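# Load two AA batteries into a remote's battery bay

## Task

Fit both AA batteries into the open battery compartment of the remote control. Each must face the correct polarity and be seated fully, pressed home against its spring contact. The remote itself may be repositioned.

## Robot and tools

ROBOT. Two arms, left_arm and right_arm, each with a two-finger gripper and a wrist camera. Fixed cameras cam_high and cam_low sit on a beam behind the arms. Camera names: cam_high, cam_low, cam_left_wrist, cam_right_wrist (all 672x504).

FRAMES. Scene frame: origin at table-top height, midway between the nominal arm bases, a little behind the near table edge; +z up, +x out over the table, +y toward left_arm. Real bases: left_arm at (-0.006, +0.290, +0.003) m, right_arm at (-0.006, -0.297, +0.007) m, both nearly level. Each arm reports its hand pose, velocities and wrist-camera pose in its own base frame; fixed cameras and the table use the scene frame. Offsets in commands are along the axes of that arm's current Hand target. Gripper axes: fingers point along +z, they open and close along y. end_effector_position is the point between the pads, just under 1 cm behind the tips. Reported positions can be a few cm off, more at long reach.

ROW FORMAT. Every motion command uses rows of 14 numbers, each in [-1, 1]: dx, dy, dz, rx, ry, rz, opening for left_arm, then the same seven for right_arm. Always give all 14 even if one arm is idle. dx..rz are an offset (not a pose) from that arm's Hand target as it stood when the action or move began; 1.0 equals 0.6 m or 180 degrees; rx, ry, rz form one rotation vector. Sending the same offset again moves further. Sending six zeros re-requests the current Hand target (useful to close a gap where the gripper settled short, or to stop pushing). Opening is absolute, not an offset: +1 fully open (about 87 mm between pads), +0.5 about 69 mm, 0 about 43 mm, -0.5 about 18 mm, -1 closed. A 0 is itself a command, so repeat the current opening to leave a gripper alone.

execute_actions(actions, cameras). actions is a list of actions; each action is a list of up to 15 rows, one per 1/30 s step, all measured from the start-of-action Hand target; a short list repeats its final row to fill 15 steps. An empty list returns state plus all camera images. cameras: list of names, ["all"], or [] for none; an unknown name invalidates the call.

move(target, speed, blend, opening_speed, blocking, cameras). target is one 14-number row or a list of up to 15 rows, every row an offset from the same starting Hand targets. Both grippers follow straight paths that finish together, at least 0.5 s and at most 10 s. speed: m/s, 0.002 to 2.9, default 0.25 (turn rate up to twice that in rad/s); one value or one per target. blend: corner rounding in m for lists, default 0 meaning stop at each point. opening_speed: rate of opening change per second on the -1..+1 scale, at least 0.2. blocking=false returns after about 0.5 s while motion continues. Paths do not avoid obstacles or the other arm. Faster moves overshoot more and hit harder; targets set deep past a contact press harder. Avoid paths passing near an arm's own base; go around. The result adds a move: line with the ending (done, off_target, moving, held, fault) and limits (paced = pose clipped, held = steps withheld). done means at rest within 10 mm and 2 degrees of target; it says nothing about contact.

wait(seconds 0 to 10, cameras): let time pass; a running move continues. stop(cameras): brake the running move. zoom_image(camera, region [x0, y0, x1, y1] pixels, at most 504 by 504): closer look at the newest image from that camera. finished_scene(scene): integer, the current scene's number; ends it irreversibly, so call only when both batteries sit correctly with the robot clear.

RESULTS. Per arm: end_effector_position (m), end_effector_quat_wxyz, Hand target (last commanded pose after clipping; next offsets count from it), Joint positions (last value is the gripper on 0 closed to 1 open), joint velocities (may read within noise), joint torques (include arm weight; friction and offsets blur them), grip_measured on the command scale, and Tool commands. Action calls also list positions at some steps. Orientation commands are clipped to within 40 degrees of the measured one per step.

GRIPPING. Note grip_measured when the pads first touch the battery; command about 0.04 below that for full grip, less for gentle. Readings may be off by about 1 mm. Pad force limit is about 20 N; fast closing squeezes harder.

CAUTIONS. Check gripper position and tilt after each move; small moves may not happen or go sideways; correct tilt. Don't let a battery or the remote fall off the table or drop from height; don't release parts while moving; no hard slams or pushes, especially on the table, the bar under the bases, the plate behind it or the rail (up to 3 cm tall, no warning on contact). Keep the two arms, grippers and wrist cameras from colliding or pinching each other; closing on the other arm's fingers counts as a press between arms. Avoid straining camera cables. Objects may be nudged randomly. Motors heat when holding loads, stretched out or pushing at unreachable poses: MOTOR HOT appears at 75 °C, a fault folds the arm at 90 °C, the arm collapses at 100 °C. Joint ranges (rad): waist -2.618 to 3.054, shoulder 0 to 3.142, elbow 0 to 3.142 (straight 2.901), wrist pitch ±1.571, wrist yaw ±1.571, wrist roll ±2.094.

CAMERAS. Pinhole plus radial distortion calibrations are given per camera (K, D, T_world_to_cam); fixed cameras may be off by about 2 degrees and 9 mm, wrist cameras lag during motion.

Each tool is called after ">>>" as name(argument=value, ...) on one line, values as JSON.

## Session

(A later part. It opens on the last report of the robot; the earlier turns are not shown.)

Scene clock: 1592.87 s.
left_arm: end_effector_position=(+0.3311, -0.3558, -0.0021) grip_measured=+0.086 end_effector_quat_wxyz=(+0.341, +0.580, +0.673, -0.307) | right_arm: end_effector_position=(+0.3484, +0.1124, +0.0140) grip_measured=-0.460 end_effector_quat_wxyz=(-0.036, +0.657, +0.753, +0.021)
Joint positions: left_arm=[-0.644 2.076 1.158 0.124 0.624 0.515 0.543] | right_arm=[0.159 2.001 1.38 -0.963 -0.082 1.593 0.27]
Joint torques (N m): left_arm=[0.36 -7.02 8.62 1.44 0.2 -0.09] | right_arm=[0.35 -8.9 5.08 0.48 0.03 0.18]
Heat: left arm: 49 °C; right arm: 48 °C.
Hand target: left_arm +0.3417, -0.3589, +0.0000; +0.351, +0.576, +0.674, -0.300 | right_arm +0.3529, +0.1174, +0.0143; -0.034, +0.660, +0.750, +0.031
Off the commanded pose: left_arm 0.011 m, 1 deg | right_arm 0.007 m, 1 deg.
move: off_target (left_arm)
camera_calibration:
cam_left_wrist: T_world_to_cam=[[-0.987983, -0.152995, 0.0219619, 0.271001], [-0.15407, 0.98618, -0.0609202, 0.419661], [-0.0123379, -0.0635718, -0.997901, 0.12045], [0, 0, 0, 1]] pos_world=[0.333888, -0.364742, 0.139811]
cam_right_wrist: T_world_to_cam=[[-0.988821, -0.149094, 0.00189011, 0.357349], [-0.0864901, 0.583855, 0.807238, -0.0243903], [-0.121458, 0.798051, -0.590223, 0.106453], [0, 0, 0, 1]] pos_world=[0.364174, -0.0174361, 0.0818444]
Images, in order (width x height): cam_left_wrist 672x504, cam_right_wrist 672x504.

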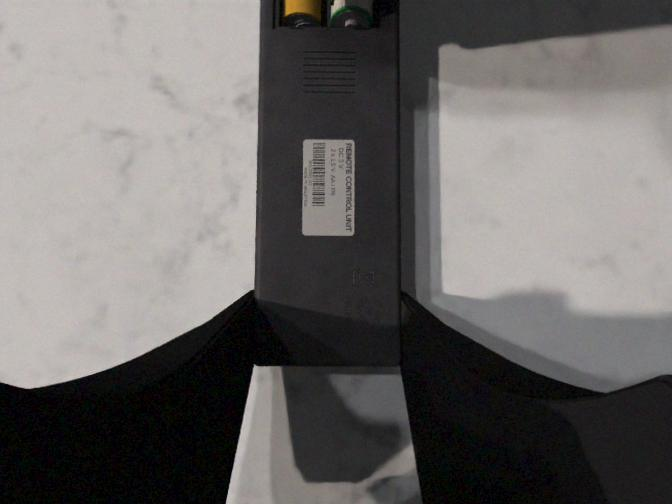

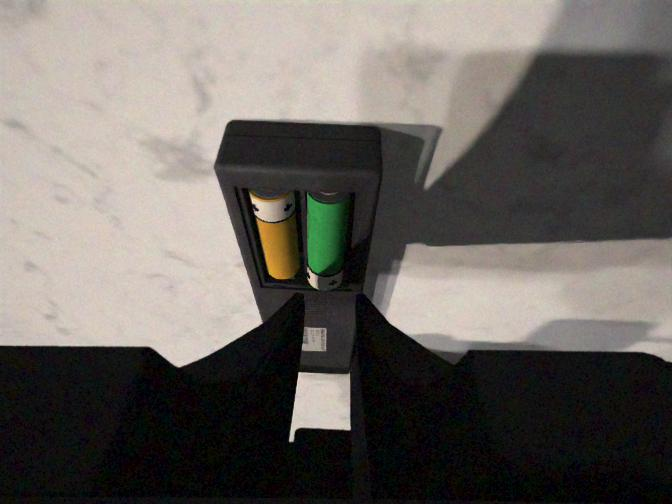

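>>> move(target=[[0,0,0,0,0,0,0.0,0,0,0,0,0,0,-0.5],[0,0,0,0,0,0,0.0,0.0003,0.0087,0.0427,0,0,0,-0.5]], speed=0.06, cameras=["cam_right_wrist","cam_left_wrist"])

>>> zoom_image(camera="cam_right_wrist", region=[240, 200, 420, 350])

Scene clock: 1598.30 s.
left_arm: end_effector_position=(+0.3311, -0.3558, -0.0022) grip_measured=+0.086 end_effector_quat_wxyz=(+0.341, +0.580, +0.674, -0.306) | right_arm: end_effector_position=(+0.3518, +0.1137, +0.0031) grip_measured=-0.500 end_effector_quat_wxyz=(-0.036, +0.658, +0.752, +0.023)
Joint positions: left_arm=[-0.644 2.076 1.158 0.124 0.623 0.515 0.543] | right_arm=[0.16 2.027 1.37 -0.924 -0.084 1.596 0.25]
Joint torques (N m): left_arm=[0.36 -6.99 8.64 1.45 0.2 -0.09] | right_arm=[0.55 -6.22 3.95 0.91 0.01 0.24]
Heat: left arm: 49 °C; right arm: 46 °C.
Hand target: left_arm +0.3417, -0.3589, +0.0000; +0.351, +0.576, +0.674, -0.300 | right_arm +0.3577, +0.1206, -0.0111; -0.034, +0.660, +0.750, +0.030
Off the commanded pose: left_arm 0.011 m, 1 deg | right_arm 0.017 m, 1 deg.
move: off_target (left_arm, right_arm)
camera_calibration:
cam_left_wrist: T_world_to_cam=[[-0.987939, -0.153309, 0.0217531, 0.271], [-0.154368, 0.986145, -0.0607394, 0.419737], [-0.0121398, -0.0633648, -0.997917, 0.120463], [0, 0, 0, 1]] pos_world=[0.333988, -0.364742, 0.139812]
cam_right_wrist: T_world_to_cam=[[-0.989162, -0.146819, -0.00158996, 0.360805], [-0.0877052, 0.582142, 0.808343, -0.0153969], [-0.117754, 0.799722, -0.588709, 0.0978741], [0, 0, 0, 1]] pos_world=[0.367069, -0.016336, 0.0706391]
Images, in order (width x height): cam_left_wrist 672x504, cam_right_wrist 672x504.

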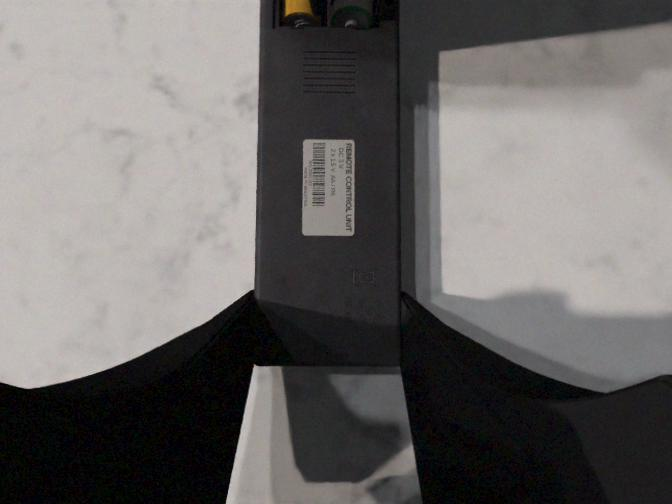

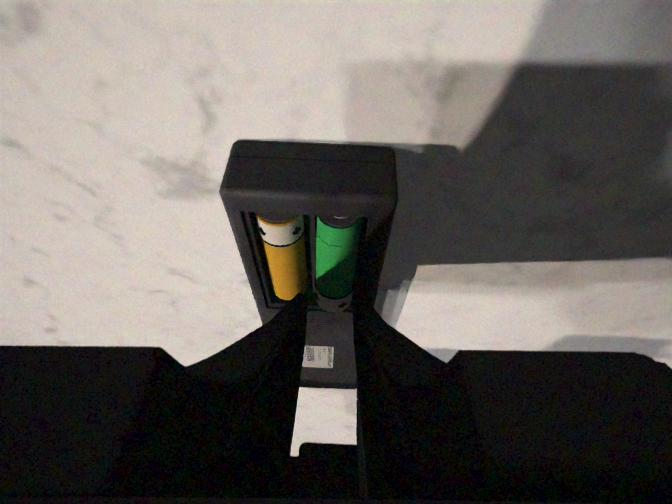

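Scaled by 2.800 from the camera's 672x504 image, which has a finer 960x720 frame.

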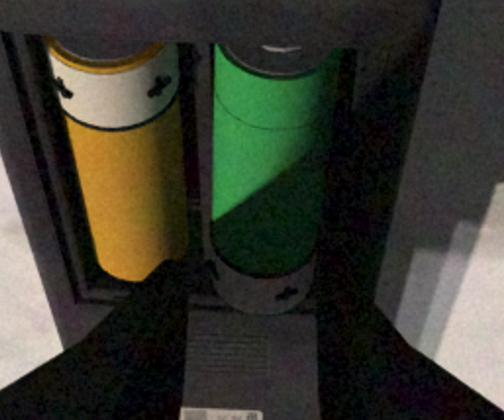

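>>> move(target=[[0,0,0,0,0,0,0.0,0.0,-0.012,0.004,0,0,0,-0.58],[0,0,0,0,0,0,0.0,0.0,-0.012,0.012,0,0,0,-0.58],[0,0,0,0,0,0,0.0,0.0,-0.012,0.012,0,0,0,-0.8]], speed=0.04, opening_speed=0.4, cameras=["cam_right_wrist","cam_left_wrist"])

>>> zoom_image(camera="cam_right_wrist", region=[240, 200, 420, 350])

>>> zoom_image(camera="cam_left_wrist", region=[325, 0, 395, 35])

Scene clock: 1606.90 s.
left_arm: end_effector_position=(+0.3313, -0.3558, -0.0022) grip_measured=+0.086 end_effector_quat_wxyz=(+0.342, +0.580, +0.674, -0.306) | right_arm: end_effector_position=(+0.3495, +0.1144, +0.0008) grip_measured=-0.657 end_effector_quat_wxyz=(-0.033, +0.659, +0.750, +0.031)
Joint positions: left_arm=[-0.644 2.076 1.158 0.124 0.622 0.515 0.543] | right_arm=[0.16 2.009 1.332 -0.888 -0.091 1.602 0.172]
Joint torques (N m): left_arm=[0.38 -7.04 8.66 1.45 0.21 -0.08] | right_arm=[0.88 -5.76 2.86 1.02 0.16 0.28]
Heat: left arm: 49 °C; right arm: 45 °C.
Hand target: left_arm +0.3417, -0.3589, +0.0000; +0.351, +0.576, +0.674, -0.300 | right_arm +0.3504, +0.1202, -0.0183; -0.034, +0.660, +0.750, +0.030
Off the commanded pose: left_arm 0.011 m, 1 deg | right_arm 0.020 m, 0 deg.
move: off_target (left_arm, right_arm); target 3's new opening was sent with right_arm's hand 0.022 m and 1 deg from that target
camera_calibration:
cam_left_wrist: T_world_to_cam=[[-0.987869, -0.153851, 0.021068, 0.270876], [-0.154864, 0.986073, -0.0606379, 0.419862], [-0.0114454, -0.0631651, -0.997937, 0.120307], [0, 0, 0, 1]] pos_world=[0.333989, -0.364741, 0.139812]
cam_right_wrist: T_world_to_cam=[[-0.989851, -0.141079, -0.0171095, 0.358204], [-0.0960197, 0.575182, 0.81237, -0.0104532], [-0.104767, 0.805768, -0.582891, 0.0905772], [0, 0, 0, 1]] pos_world=[0.363054, -0.0164369, 0.0674171]
Images, in order (width x height): cam_left_wrist 672x504, cam_right_wrist 672x504.

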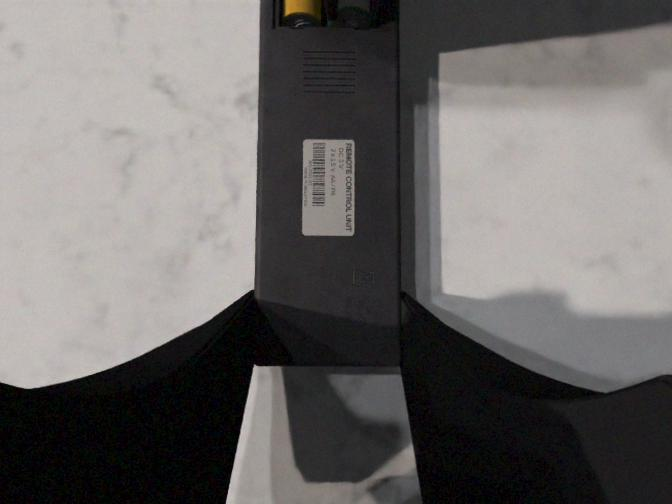

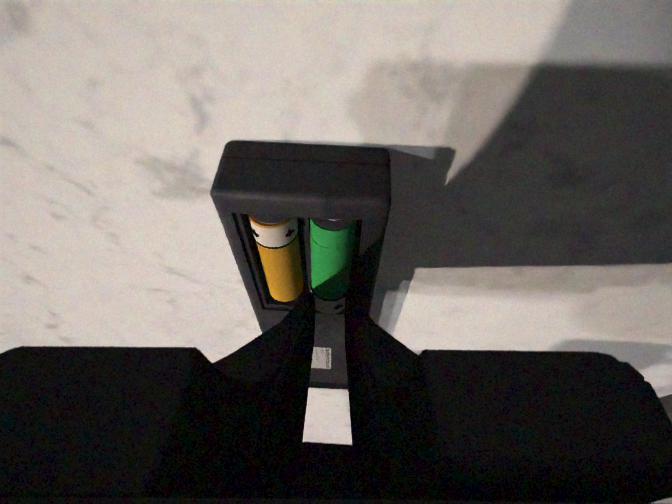

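Scaled by 2.800 from the camera's 672x504 image, which has a finer 960x720 frame.

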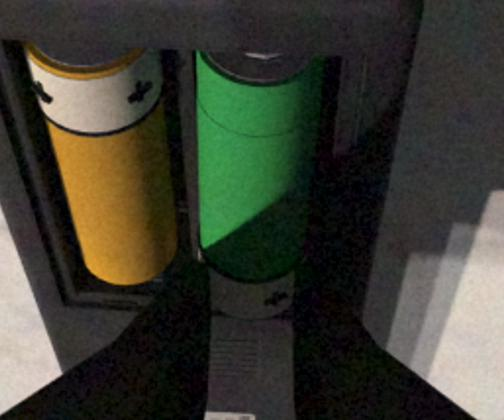

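Scaled by 7.200 from the camera's 672x504 image, which has a finer 960x720 frame.

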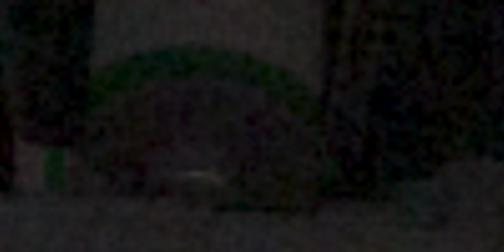

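>>> move(target=[0,0,0,0,0,0,0.0,-0.008,-0.014,0.008,0,0,0,-0.85], speed=0.04, cameras=["cam_right_wrist","cam_left_wrist"])

>>> zoom_image(camera="cam_right_wrist", region=[240, 200, 420, 350])

>>> zoom_image(camera="cam_left_wrist", region=[325, 0, 395, 35])

Scene clock: 1613.90 s.
left_arm: end_effector_position=(+0.3313, -0.3558, -0.0022) grip_measured=+0.086 end_effector_quat_wxyz=(+0.342, +0.580, +0.674, -0.306) | right_arm: end_effector_position=(+0.3489, +0.1141, +0.0005) grip_measured=-0.657 end_effector_quat_wxyz=(-0.029, +0.661, +0.748, +0.047)
Joint positions: left_arm=[-0.644 2.076 1.158 0.124 0.622 0.515 0.543] | right_arm=[0.153 1.983 1.288 -0.84 -0.105 1.602 0.172]
Joint torques (N m): left_arm=[0.29 -6.99 8.61 1.43 0.21 -0.08] | right_arm=[0.59 -4.97 1.91 0.85 0.27 0.04]
Heat: left arm: 49 °C; right arm: 44 °C.
Hand target: left_arm +0.3417, -0.3589, +0.0000; +0.351, +0.576, +0.674, -0.300 | right_arm +0.3427, +0.1150, -0.0235; -0.034, +0.660, +0.750, +0.030
Off the commanded pose: left_arm 0.011 m, 1 deg | right_arm 0.025 m, 2 deg.
move: off_target (left_arm, right_arm)
camera_calibration:
cam_left_wrist: T_world_to_cam=[[-0.987869, -0.153851, 0.021068, 0.270876], [-0.154864, 0.986073, -0.0606379, 0.419862], [-0.0114454, -0.0631651, -0.997937, 0.120307], [0, 0, 0, 1]] pos_world=[0.333989, -0.364741, 0.139812]
cam_right_wrist: T_world_to_cam=[[-0.989917, -0.133908, -0.0461774, 0.356808], [-0.114141, 0.561064, 0.819865, -0.00221464], [-0.0838781, 0.816869, -0.570692, 0.0819744], [0, 0, 0, 1]] pos_world=[0.359833, -0.0179403, 0.0650743]
Images, in order (width x height): cam_left_wrist 672x504, cam_right_wrist 672x504.

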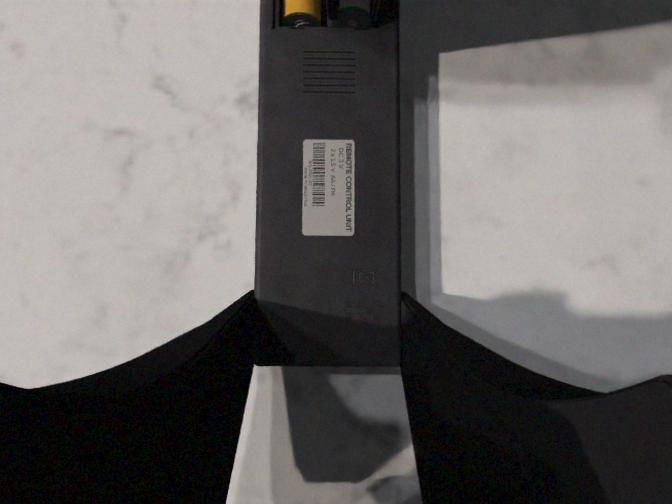

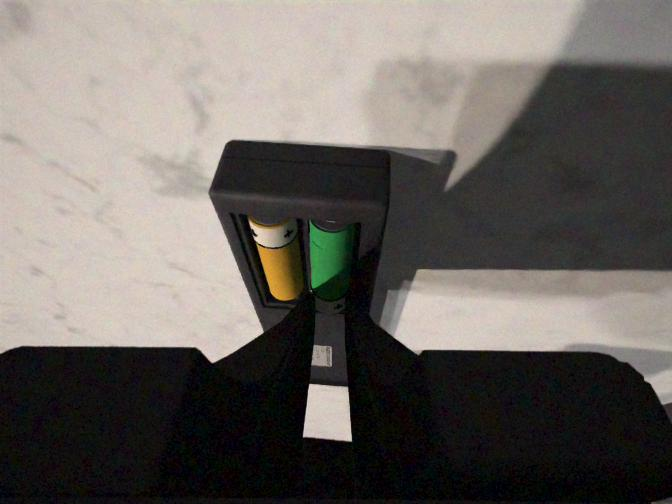

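Scaled by 2.800 from the camera's 672x504 image, which has a finer 960x720 frame.

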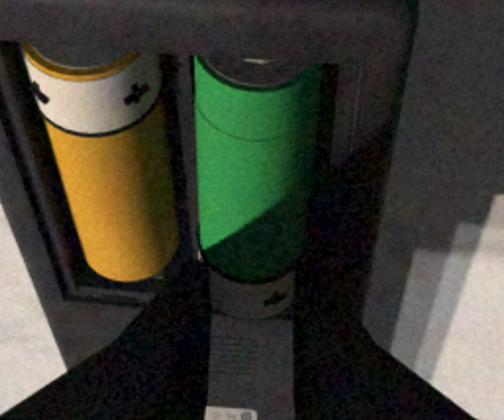

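Scaled by 7.200 from the camera's 672x504 image, which has a finer 960x720 frame.

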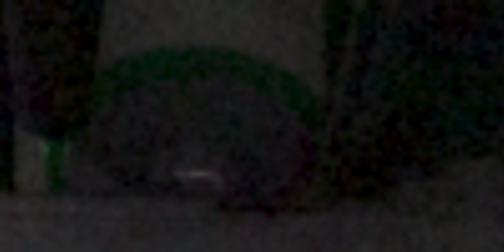

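>>> move(target=[[0,0,0,0,0,0,0.0,0,0.0097,-0.03,0,0,0,-0.85],[0,0,0,0,0,0,0.0,0,0.0097,-0.03,0,0,0,-0.5],[0,0,0,0,0,0,0.0,0.005,0.0097,-0.15,0,0,0,-0.5],[0,0,0,0,0,0,0.0,0.026,0.0182,-0.0628,0,-0.01,0,-1]], speed=[0.06,0.06,0.12,0.08], opening_speed=0.5, cameras=["cam_right_wrist","cam_left_wrist"])

>>> zoom_image(camera="cam_right_wrist", region=[240, 180, 420, 330])

>>> zoom_image(camera="cam_left_wrist", region=[325, 0, 395, 35])

Scene clock: 1638.90 s.
left_arm: end_effector_position=(+0.3311, -0.3559, -0.0021) grip_measured=+0.086 end_effector_quat_wxyz=(+0.341, +0.580, +0.673, -0.306) | right_arm: end_effector_position=(+0.3476, +0.1265, +0.0168) grip_measured=-1.000 end_effector_quat_wxyz=(-0.032, +0.657, +0.753, +0.018)
Joint positions: left_arm=[-0.644 2.076 1.158 0.124 0.624 0.515 0.543] | right_arm=[0.202 2.001 1.394 -0.973 -0.072 1.638 0]
Joint torques (N m): left_arm=[0.32 -6.99 8.69 1.44 0.2 -0.08] | right_arm=[0.2 -8.88 5.26 0.53 0.23 0.17]
Heat: left arm: 49 °C; right arm: 40 °C.
Hand target: left_arm +0.3417, -0.3589, +0.0000; +0.351, +0.576, +0.674, -0.300 | right_arm +0.3520, +0.1283, +0.0154; -0.022, +0.661, +0.750, +0.020
Off the commanded pose: left_arm 0.011 m, 1 deg | right_arm 0.005 m, 1 deg.
move: off_target (left_arm); target 2's new opening was sent with right_arm's hand 0.011 m and 2 deg from that target
camera_calibration:
cam_left_wrist: T_world_to_cam=[[-0.987987, -0.153008, 0.0216963, 0.271132], [-0.154069, 0.986165, -0.0611632, 0.419711], [-0.0120377, -0.0637711, -0.997892, 0.120377], [0, 0, 0, 1]] pos_world=[0.333989, -0.364743, 0.139911]
cam_right_wrist: T_world_to_cam=[[-0.989021, -0.147772, 0.000826819, 0.358526], [-0.0878058, 0.592156, 0.801025, -0.0355063], [-0.118859, 0.792158, -0.59863, 0.0967435], [0, 0, 0, 1]] pos_world=[0.362971, -0.00263085, 0.0860586]
Images, in order (width x height): cam_left_wrist 672x504, cam_right_wrist 672x504.

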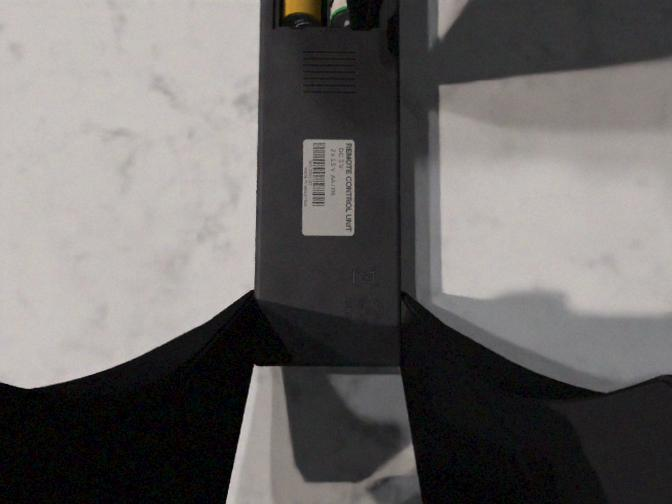

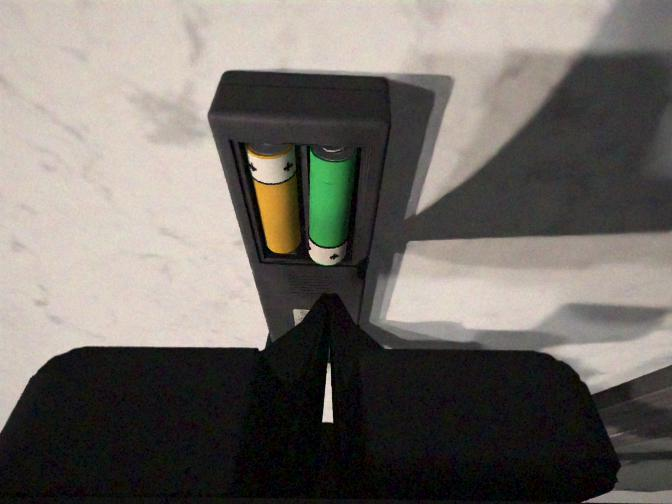

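Scaled by 2.800 from the camera's 672x504 image, which has a finer 960x720 frame.

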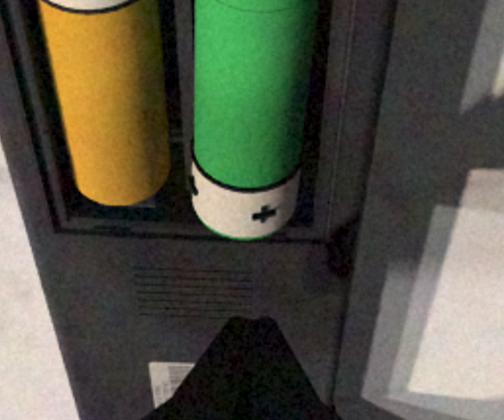

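Scaled by 7.200 from the camera's 672x504 image, which has a finer 960x720 frame.

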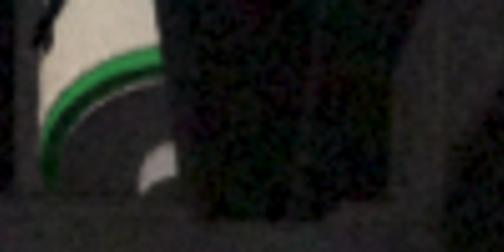

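>>> move(target=[0,0,0,0,0,0,0.0,-0.002,0.0033,0.024,0,0,0,-1], speed=0.06, cameras=["cam_right_wrist","cam_left_wrist"])

>>> zoom_image(camera="cam_right_wrist", region=[240, 180, 420, 330])

>>> zoom_image(camera="cam_left_wrist", region=[325, 0, 395, 35])

Scene clock: 1648.20 s.
left_arm: end_effector_position=(+0.3311, -0.3559, -0.0021) grip_measured=+0.086 end_effector_quat_wxyz=(+0.341, +0.580, +0.673, -0.306) | right_arm: end_effector_position=(+0.3483, +0.1266, +0.0044) grip_measured=-1.000 end_effector_quat_wxyz=(-0.033, +0.657, +0.753, +0.016)
Joint positions: left_arm=[-0.644 2.076 1.158 0.124 0.624 0.515 0.543] | right_arm=[0.202 2.025 1.376 -0.936 -0.072 1.638 0]
Joint torques (N m): left_arm=[0.36 -7.01 8.68 1.43 0.19 -0.09] | right_arm=[0.43 -8.47 4.79 0.6 0.21 0.22]
Heat: left arm: 49 °C; right arm: 40 °C.
Hand target: left_arm +0.3417, -0.3589, +0.0000; +0.351, +0.576, +0.674, -0.300 | right_arm +0.3541, +0.1282, +0.0010; -0.022, +0.661, +0.750, +0.020
Off the commanded pose: left_arm 0.011 m, 1 deg | right_arm 0.007 m, 1 deg.
move: off_target (left_arm)
camera_calibration:
cam_left_wrist: T_world_to_cam=[[-0.987987, -0.153008, 0.0216963, 0.271132], [-0.154069, 0.986165, -0.0611632, 0.419711], [-0.0120377, -0.0637711, -0.997892, 0.120377], [0, 0, 0, 1]] pos_world=[0.333989, -0.364743, 0.139911]
cam_right_wrist: T_world_to_cam=[[-0.989008, -0.147794, 0.00459547, 0.359259], [-0.0849083, 0.593085, 0.80065, -0.0266528], [-0.121057, 0.791459, -0.599114, 0.090256], [0, 0, 0, 1]] pos_world=[0.363972, -0.00253033, 0.0737623]
Images, in order (width x height): cam_left_wrist 672x504, cam_right_wrist 672x504.

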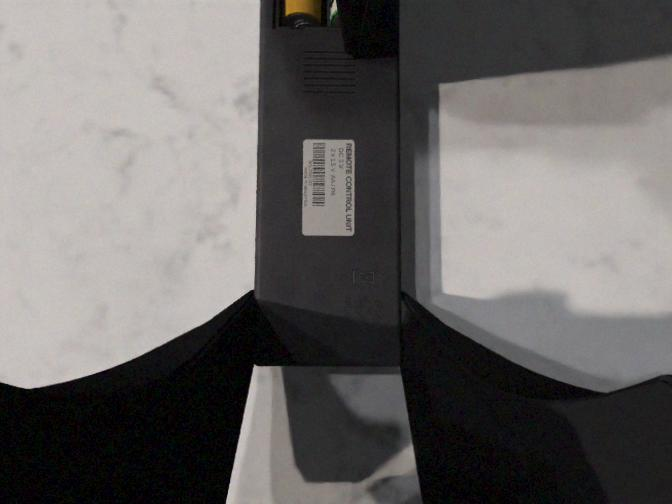

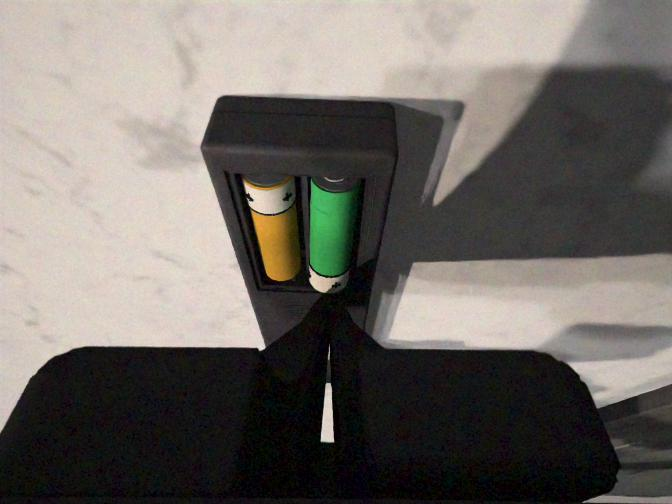

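Scaled by 2.800 from the camera's 672x504 image, which has a finer 960x720 frame.

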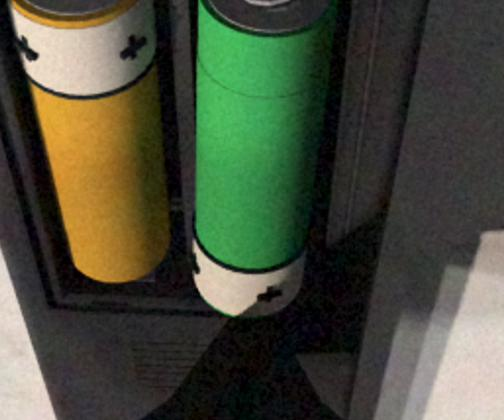

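Scaled by 7.200 from the camera's 672x504 image, which has a finer 960x720 frame.

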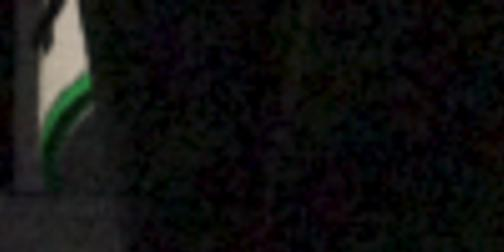

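>>> move(target=[0,0,0,0,0,0,0.0,-0.015,0.0,0.0,0,0,0,-1], speed=0.04, cameras=["cam_right_wrist","cam_left_wrist"])

>>> zoom_image(camera="cam_right_wrist", region=[240, 180, 420, 330])

>>> zoom_image(camera="cam_left_wrist", region=[325, 0, 395, 35])

Scene clock: 1652.50 s.
left_arm: end_effector_position=(+0.3311, -0.3559, -0.0021) grip_measured=+0.086 end_effector_quat_wxyz=(+0.341, +0.580, +0.673, -0.306) | right_arm: end_effector_position=(+0.3492, +0.1242, +0.0044) grip_measured=-1.000 end_effector_quat_wxyz=(-0.033, +0.660, +0.750, +0.017)
Joint positions: left_arm=[-0.644 2.076 1.158 0.124 0.624 0.515 0.543] | right_arm=[0.195 2.025 1.376 -0.935 -0.072 1.638 0]
Joint torques (N m): left_arm=[0.34 -7.01 8.64 1.44 0.2 -0.09] | right_arm=[-1.13 -8.53 4.56 0.66 0.2 -0.06]
Heat: left arm: 49 °C; right arm: 41 °C.
Hand target: left_arm +0.3417, -0.3589, +0.0000; +0.351, +0.576, +0.674, -0.300 | right_arm +0.3552, +0.1193, +0.0005; -0.022, +0.661, +0.750, +0.020
Off the commanded pose: left_arm 0.011 m, 1 deg | right_arm 0.009 m, 1 deg.
move: off_target (left_arm)
camera_calibration:
cam_left_wrist: T_world_to_cam=[[-0.987987, -0.153008, 0.0216963, 0.271132], [-0.154069, 0.986165, -0.0611632, 0.419711], [-0.0120377, -0.0637711, -0.997892, 0.120377], [0, 0, 0, 1]] pos_world=[0.333989, -0.364743, 0.139911]
cam_right_wrist: T_world_to_cam=[[-0.989996, -0.141029, 0.00426145, 0.359397], [-0.0811102, 0.593571, 0.800684, -0.0265472], [-0.115449, 0.792329, -0.599071, 0.0902023], [0, 0, 0, 1]] pos_world=[0.364062, -0.00502673, 0.073762]
Images, in order (width x height): cam_left_wrist 672x504, cam_right_wrist 672x504.

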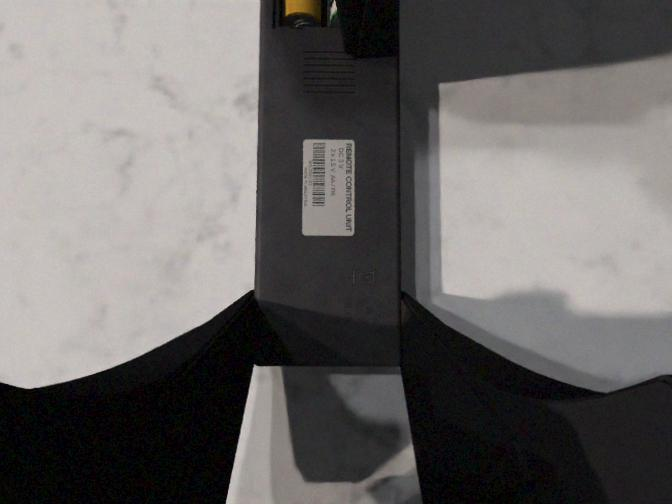

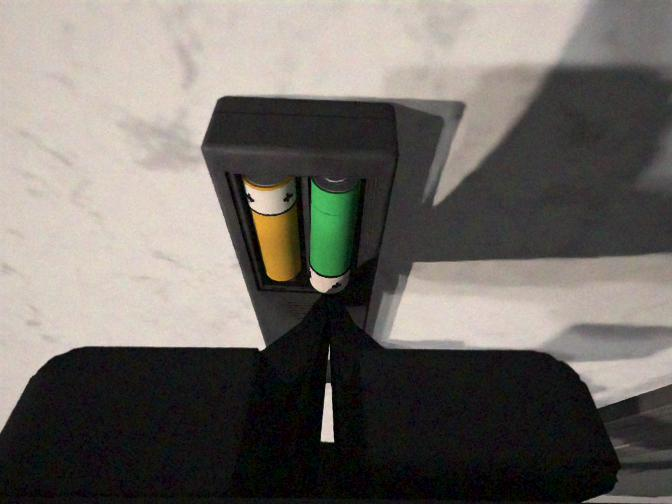

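Scaled by 2.800 from the camera's 672x504 image, which has a finer 960x720 frame.

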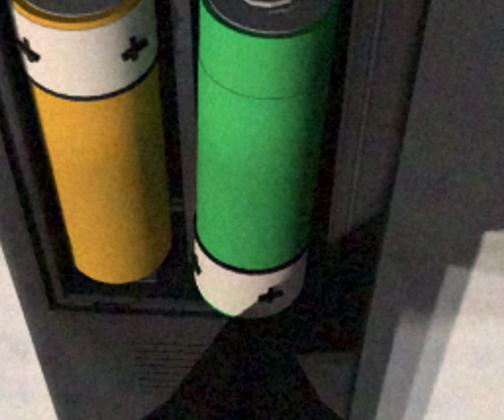

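Scaled by 7.200 from the camera's 672x504 image, which has a finer 960x720 frame.

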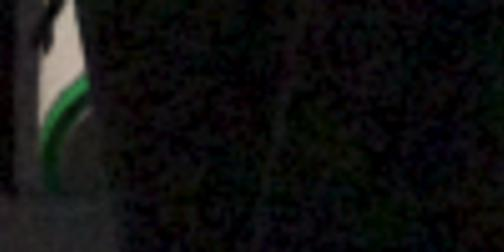

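>>> move(target=[0,0,0,0,0,0,0.0,-0.015,0.0,0.0,0,0,0,-1], speed=0.04, cameras=["cam_right_wrist","cam_left_wrist"])

>>> zoom_image(camera="cam_right_wrist", region=[240, 180, 420, 330])

>>> zoom_image(camera="cam_left_wrist", region=[325, 0, 395, 35])

Scene clock: 1656.70 s.
left_arm: end_effector_position=(+0.3311, -0.3559, -0.0021) grip_measured=+0.086 end_effector_quat_wxyz=(+0.341, +0.580, +0.673, -0.306) | right_arm: end_effector_position=(+0.3504, +0.1225, +0.0050) grip_measured=-1.000 end_effector_quat_wxyz=(-0.041, +0.660, +0.750, +0.026)
Joint positions: left_arm=[-0.644 2.076 1.158 0.124 0.624 0.515 0.543] | right_arm=[0.179 2.025 1.372 -0.928 -0.096 1.621 0]
Joint torques (N m): left_arm=[0.36 -7.04 8.66 1.43 0.19 -0.09] | right_arm=[-1.62 -8.73 4.75 0.56 0.43 -0.19]
Heat: left arm: 49 °C; right arm: 41 °C.
Hand target: left_arm +0.3417, -0.3589, +0.0000; +0.351, +0.576, +0.674, -0.300 | right_arm +0.3563, +0.1105, +0.0000; -0.022, +0.661, +0.750, +0.020
Off the commanded pose: left_arm 0.011 m, 1 deg | right_arm 0.014 m, 2 deg.
move: off_target (left_arm, right_arm)
camera_calibration:
cam_left_wrist: T_world_to_cam=[[-0.987987, -0.153008, 0.0216963, 0.271132], [-0.154069, 0.986165, -0.0611632, 0.419711], [-0.0120377, -0.0637711, -0.997892, 0.120377], [0, 0, 0, 1]] pos_world=[0.333989, -0.364743, 0.139911]
cam_right_wrist: T_world_to_cam=[[-0.98999, -0.141139, 0.00014146, 0.360305], [-0.081606, 0.573226, 0.815324, -0.0233521], [-0.115155, 0.807151, -0.579006, 0.0900415], [0, 0, 0, 1]] pos_world=[0.365162, -0.0084379, 0.0711231]
Images, in order (width x height): cam_left_wrist 672x504, cam_right_wrist 672x504.

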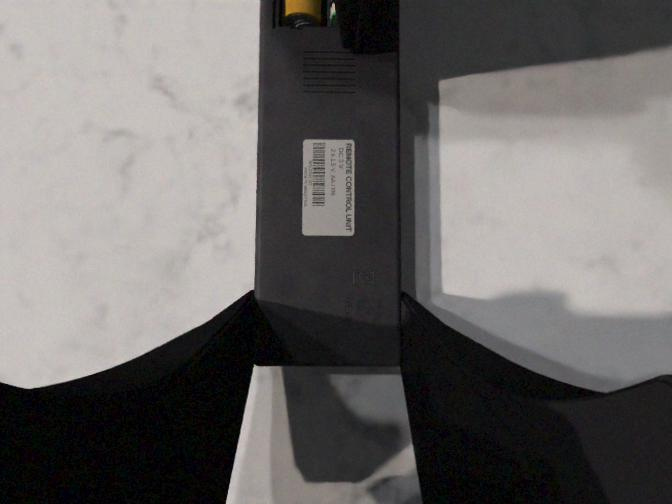

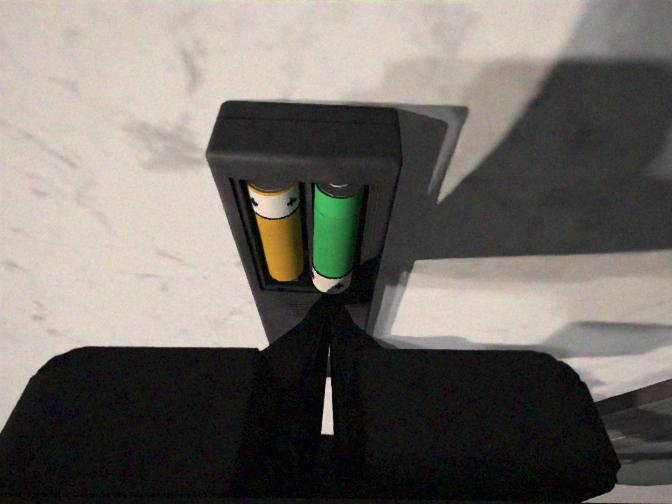

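Scaled by 2.800 from the camera's 672x504 image, which has a finer 960x720 frame.

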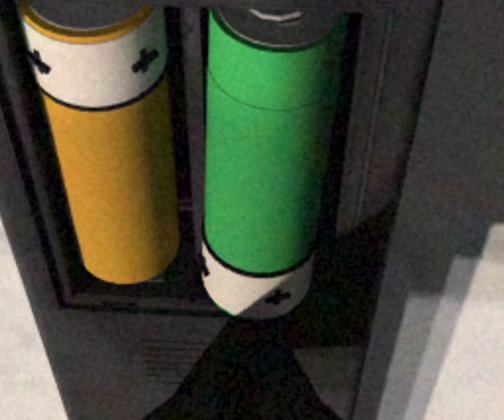

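Scaled by 7.200 from the camera's 672x504 image, which has a finer 960x720 frame.

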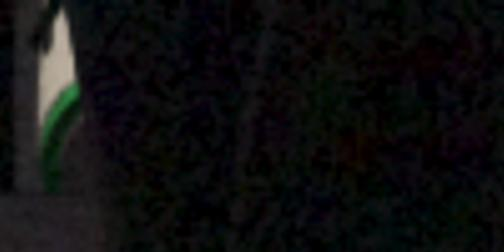

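>>> move(target=[0,0,0,0,0,0,0.0,-0.025,-0.004,0.004,0,0,0,-1], speed=0.04, cameras=["cam_right_wrist","cam_left_wrist"])

>>> zoom_image(camera="cam_right_wrist", region=[240, 180, 420, 330])

>>> zoom_image(camera="cam_left_wrist", region=[325, 0, 395, 35])

Scene clock: 1664.67 s.
left_arm: end_effector_position=(+0.3315, -0.3561, -0.0019) grip_measured=+0.086 end_effector_quat_wxyz=(+0.342, +0.580, +0.673, -0.306) | right_arm: end_effector_position=(+0.3501, +0.1202, +0.0053) grip_measured=-1.000 end_effector_quat_wxyz=(-0.059, +0.655, +0.752, +0.045)
Joint positions: left_arm=[-0.644 2.076 1.158 0.126 0.623 0.515 0.543] | right_arm=[0.149 2.025 1.36 -0.914 -0.147 1.582 0]
Joint torques (N m): left_arm=[0.35 -7.01 8.69 1.42 0.2 -0.08] | right_arm=[-2.55 -8.9 4.25 0.56 0.83 -0.23]
Heat: left arm: 49 °C; right arm: 41 °C.
Hand target: left_arm +0.3417, -0.3589, +0.0000; +0.351, +0.576, +0.674, -0.300 | right_arm +0.3557, +0.0953, -0.0034; -0.022, +0.661, +0.750, +0.020
Off the commanded pose: left_arm 0.011 m, 1 deg | right_arm 0.027 m, 5 deg.
move: off_target (left_arm, right_arm)
camera_calibration:
cam_left_wrist: T_world_to_cam=[[-0.987987, -0.153212, 0.0201804, 0.271352], [-0.154189, 0.986069, -0.0624055, 0.420019], [-0.010338, -0.0647675, -0.997847, 0.119633], [0, 0, 0, 1]] pos_world=[0.334092, -0.364845, 0.140111]
cam_right_wrist: T_world_to_cam=[[-0.988835, -0.148939, -0.00482149, 0.360234], [-0.0838925, 0.529654, 0.844055, -0.0164259], [-0.123159, 0.835035, -0.536235, 0.0912716], [0, 0, 0, 1]] pos_world=[0.366075, -0.013862, 0.0645443]
Images, in order (width x height): cam_left_wrist 672x504, cam_right_wrist 672x504.

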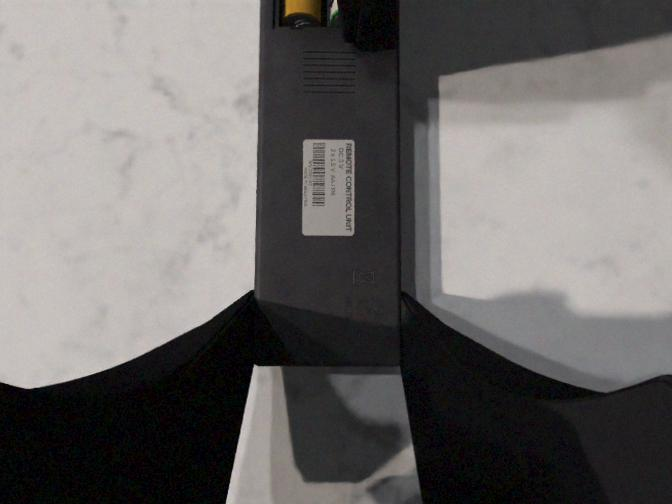

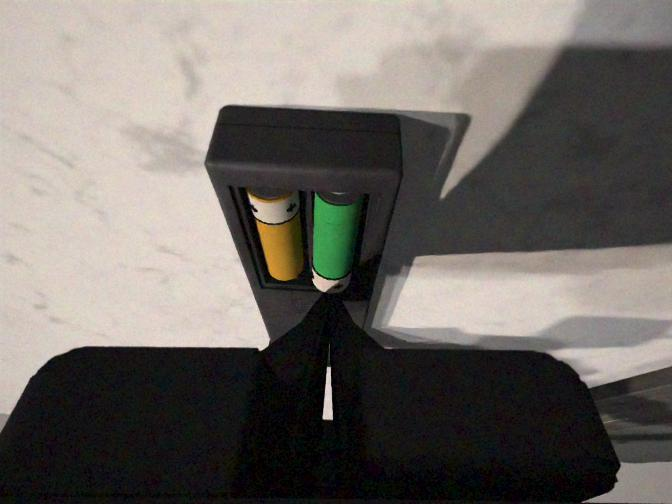

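Scaled by 2.800 from the camera's 672x504 image, which has a finer 960x720 frame.

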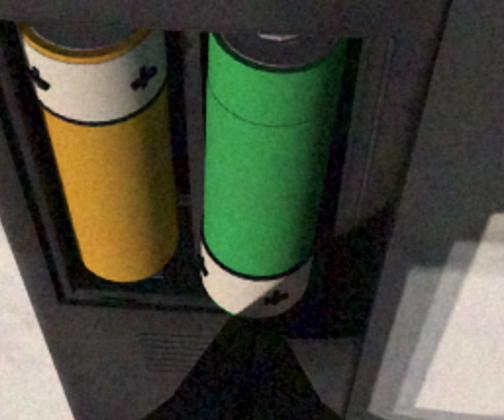

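Scaled by 7.200 from the camera's 672x504 image, which has a finer 960x720 frame.

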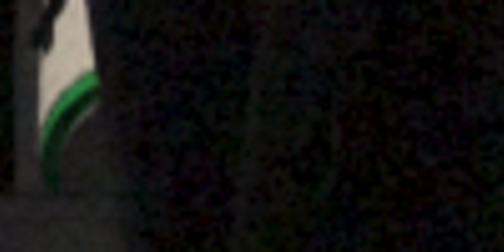

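>>> move(target=[0,0,0,0,0,0,0.0,-0.022,0.0,0.002,0,-0.01,0,-1], speed=0.04, cameras=["cam_right_wrist","cam_left_wrist"])

>>> zoom_image(camera="cam_right_wrist", region=[240, 180, 420, 330])

>>> zoom_image(camera="cam_left_wrist", region=[325, 0, 395, 35])

Scene clock: 1672.00 s.
left_arm: end_effector_position=(+0.3316, -0.3565, -0.0018) grip_measured=+0.086 end_effector_quat_wxyz=(+0.343, +0.580, +0.673, -0.305) | right_arm: end_effector_position=(+0.3518, +0.1038, +0.0052) grip_measured=-1.000 end_effector_quat_wxyz=(-0.055, +0.661, +0.747, +0.040)
Joint positions: left_arm=[-0.645 2.076 1.158 0.128 0.62 0.514 0.543] | right_arm=[0.109 2.023 1.36 -0.923 -0.135 1.556 0]
Joint torques (N m): left_arm=[0.49 -6.97 8.66 1.41 0.22 -0.07] | right_arm=[-1.05 -8.73 4.37 0.62 1 -0.14]
Heat: left arm: 49 °C; right arm: 42 °C.
Hand target: left_arm +0.3417, -0.3589, +0.0000; +0.351, +0.576, +0.674, -0.300 | right_arm +0.3574, +0.0824, -0.0053; -0.010, +0.661, +0.750, +0.010
Off the commanded pose: left_arm 0.011 m, 1 deg | right_arm 0.025 m, 6 deg.
move: off_target (left_arm, right_arm)
camera_calibration:
cam_left_wrist: T_world_to_cam=[[-0.987782, -0.154736, 0.0185469, 0.270681], [-0.155603, 0.985857, -0.0622415, 0.420858], [-0.00865359, -0.064367, -0.997889, 0.119289], [0, 0, 0, 1]] pos_world=[0.333893, -0.365343, 0.140212]
cam_right_wrist: T_world_to_cam=[[-0.990858, -0.134905, -0.00137527, 0.358685], [-0.074829, 0.541069, 0.837642, -0.0117737], [-0.112258, 0.830087, -0.546217, 0.101807], [0, 0, 0, 1]] pos_world=[0.365954, -0.0297501, 0.0659643]
Images, in order (width x height): cam_left_wrist 672x504, cam_right_wrist 672x504.

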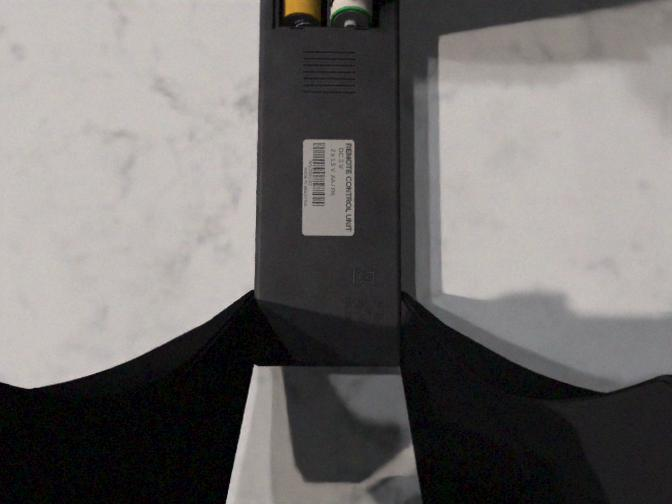

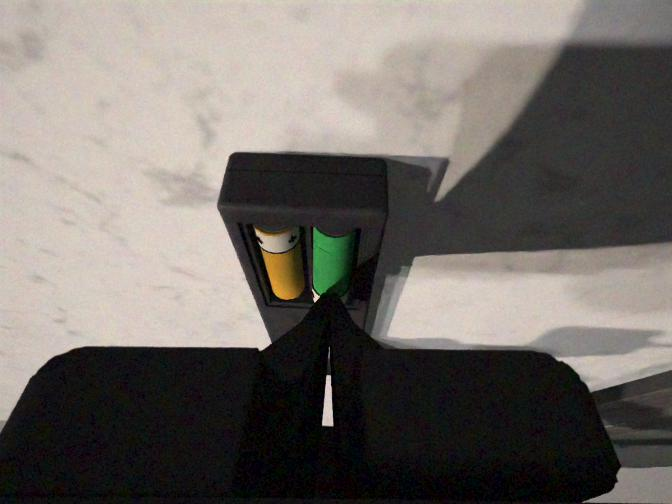

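Scaled by 2.800 from the camera's 672x504 image, which has a finer 960x720 frame.

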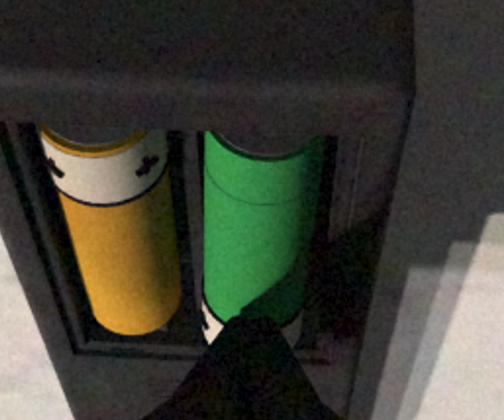

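Scaled by 7.200 from the camera's 672x504 image, which has a finer 960x720 frame.

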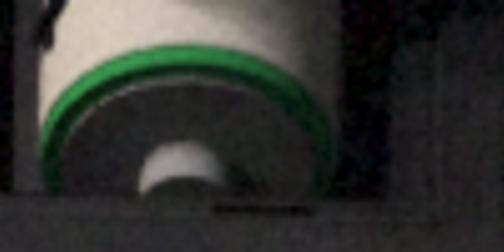

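>>> move(target=[[0,0,0,0,0,0,0.0,0.036,-0.0023,-0.014,0,0,0,-1],[0,0,0,0,0,0,0.0,0.036,-0.0023,-0.1,0,-0.03,0,-1],[0,0,0,0,0,0,0.0,0.068,0.0018,-0.0327,0,-0.055,0,-1]], speed=[0.06,0.1,0.08], blend=[0.002,0.004,0], cameras=["cam_right_wrist","cam_left_wrist"])

>>> zoom_image(camera="cam_right_wrist", region=[240, 180, 420, 330])

>>> zoom_image(camera="cam_left_wrist", region=[325, 0, 395, 35])

Scene clock: 1688.97 s.
left_arm: end_effector_position=(+0.3315, -0.3564, -0.0019) grip_measured=+0.086 end_effector_quat_wxyz=(+0.343, +0.579, +0.673, -0.305) | right_arm: end_effector_position=(+0.3480, +0.1211, +0.0161) grip_measured=-1.000 end_effector_quat_wxyz=(+0.043, +0.655, +0.753, -0.052)
Joint positions: left_arm=[-0.645 2.076 1.158 0.127 0.62 0.514 0.543] | right_arm=[0.285 2.016 1.443 -1.039 0.128 1.72 0]
Joint torques (N m): left_arm=[0.44 -6.99 8.66 1.42 0.23 -0.08] | right_arm=[0.14 -9.01 5.09 0.53 0.32 0.24]
Heat: left arm: 49 °C; right arm: 41 °C.
Hand target: left_arm +0.3417, -0.3589, +0.0000; +0.351, +0.576, +0.674, -0.300 | right_arm +0.3534, +0.1224, +0.0154; +0.055, +0.659, +0.748, -0.047
Off the commanded pose: left_arm 0.011 m, 1 deg | right_arm 0.006 m, 2 deg.
move: off_target (left_arm)
camera_calibration:
cam_left_wrist: T_world_to_cam=[[-0.987763, -0.154792, 0.0190654, 0.270583], [-0.155686, 0.985881, -0.0616475, 0.420804], [-0.00925374, -0.0638614, -0.997916, 0.119579], [0, 0, 0, 1]] pos_world=[0.333892, -0.365342, 0.140112]
cam_right_wrist: T_world_to_cam=[[-0.988248, -0.152531, 0.0100615, 0.358324], [-0.107606, 0.740909, 0.662929, -0.0405311], [-0.108572, 0.654056, -0.748614, 0.116192], [0, 0, 0, 1]] pos_world=[0.362366, 0.00868899, 0.110247]
Images, in order (width x height): cam_left_wrist 672x504, cam_right_wrist 672x504.

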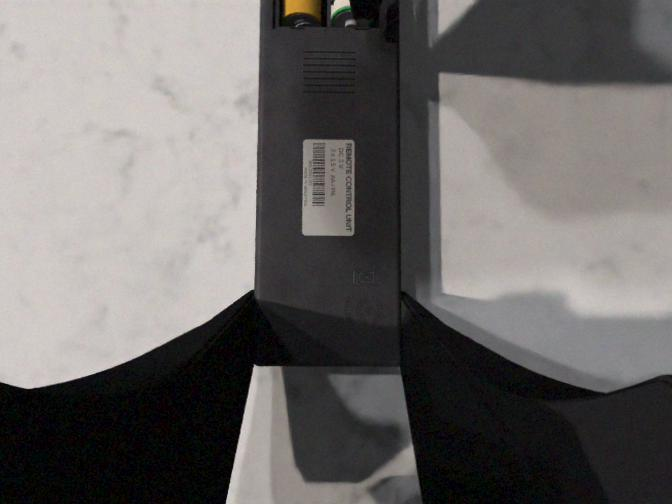

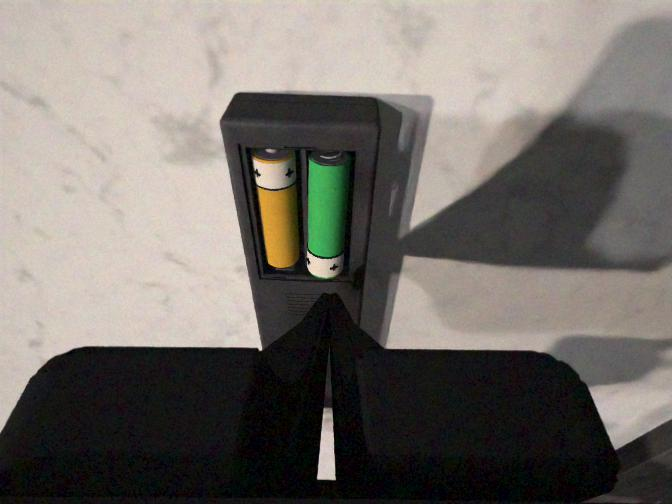

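Scaled by 2.800 from the camera's 672x504 image, which has a finer 960x720 frame.

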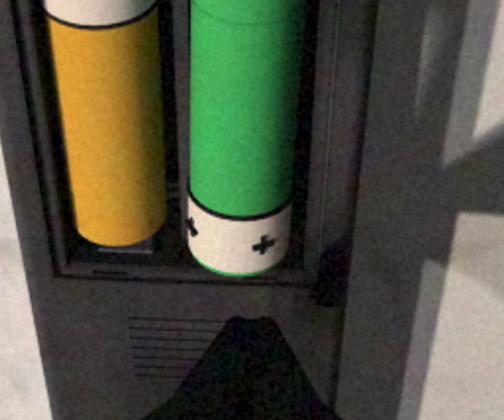

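Scaled by 7.200 from the camera's 672x504 image, which has a finer 960x720 frame.

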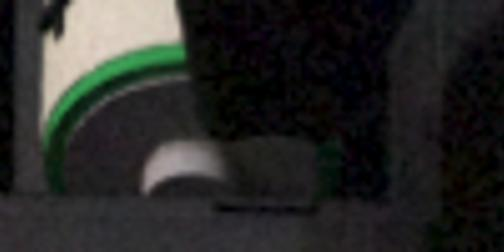

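>>> zoom_image(camera="cam_right_wrist", region=[255, 235, 365, 295])

>>> zoom_image(camera="cam_right_wrist", region=[240, 135, 370, 215])

Scaled by 4.582 from the camera's 672x504 image, which has a finer 960x720 frame.

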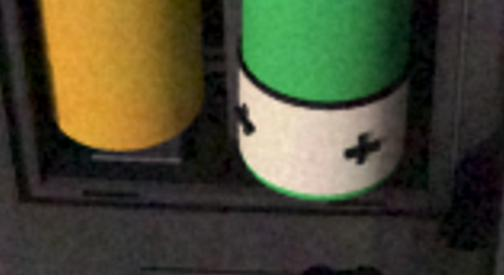

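Scaled by 3.877 from the camera's 672x504 image, which has a finer 960x720 frame.

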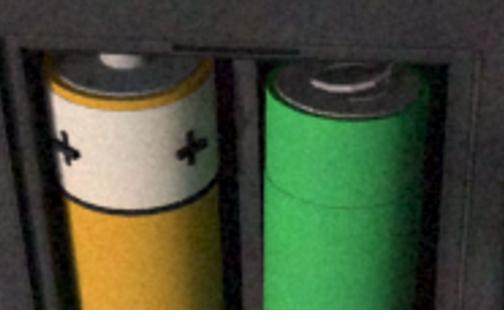

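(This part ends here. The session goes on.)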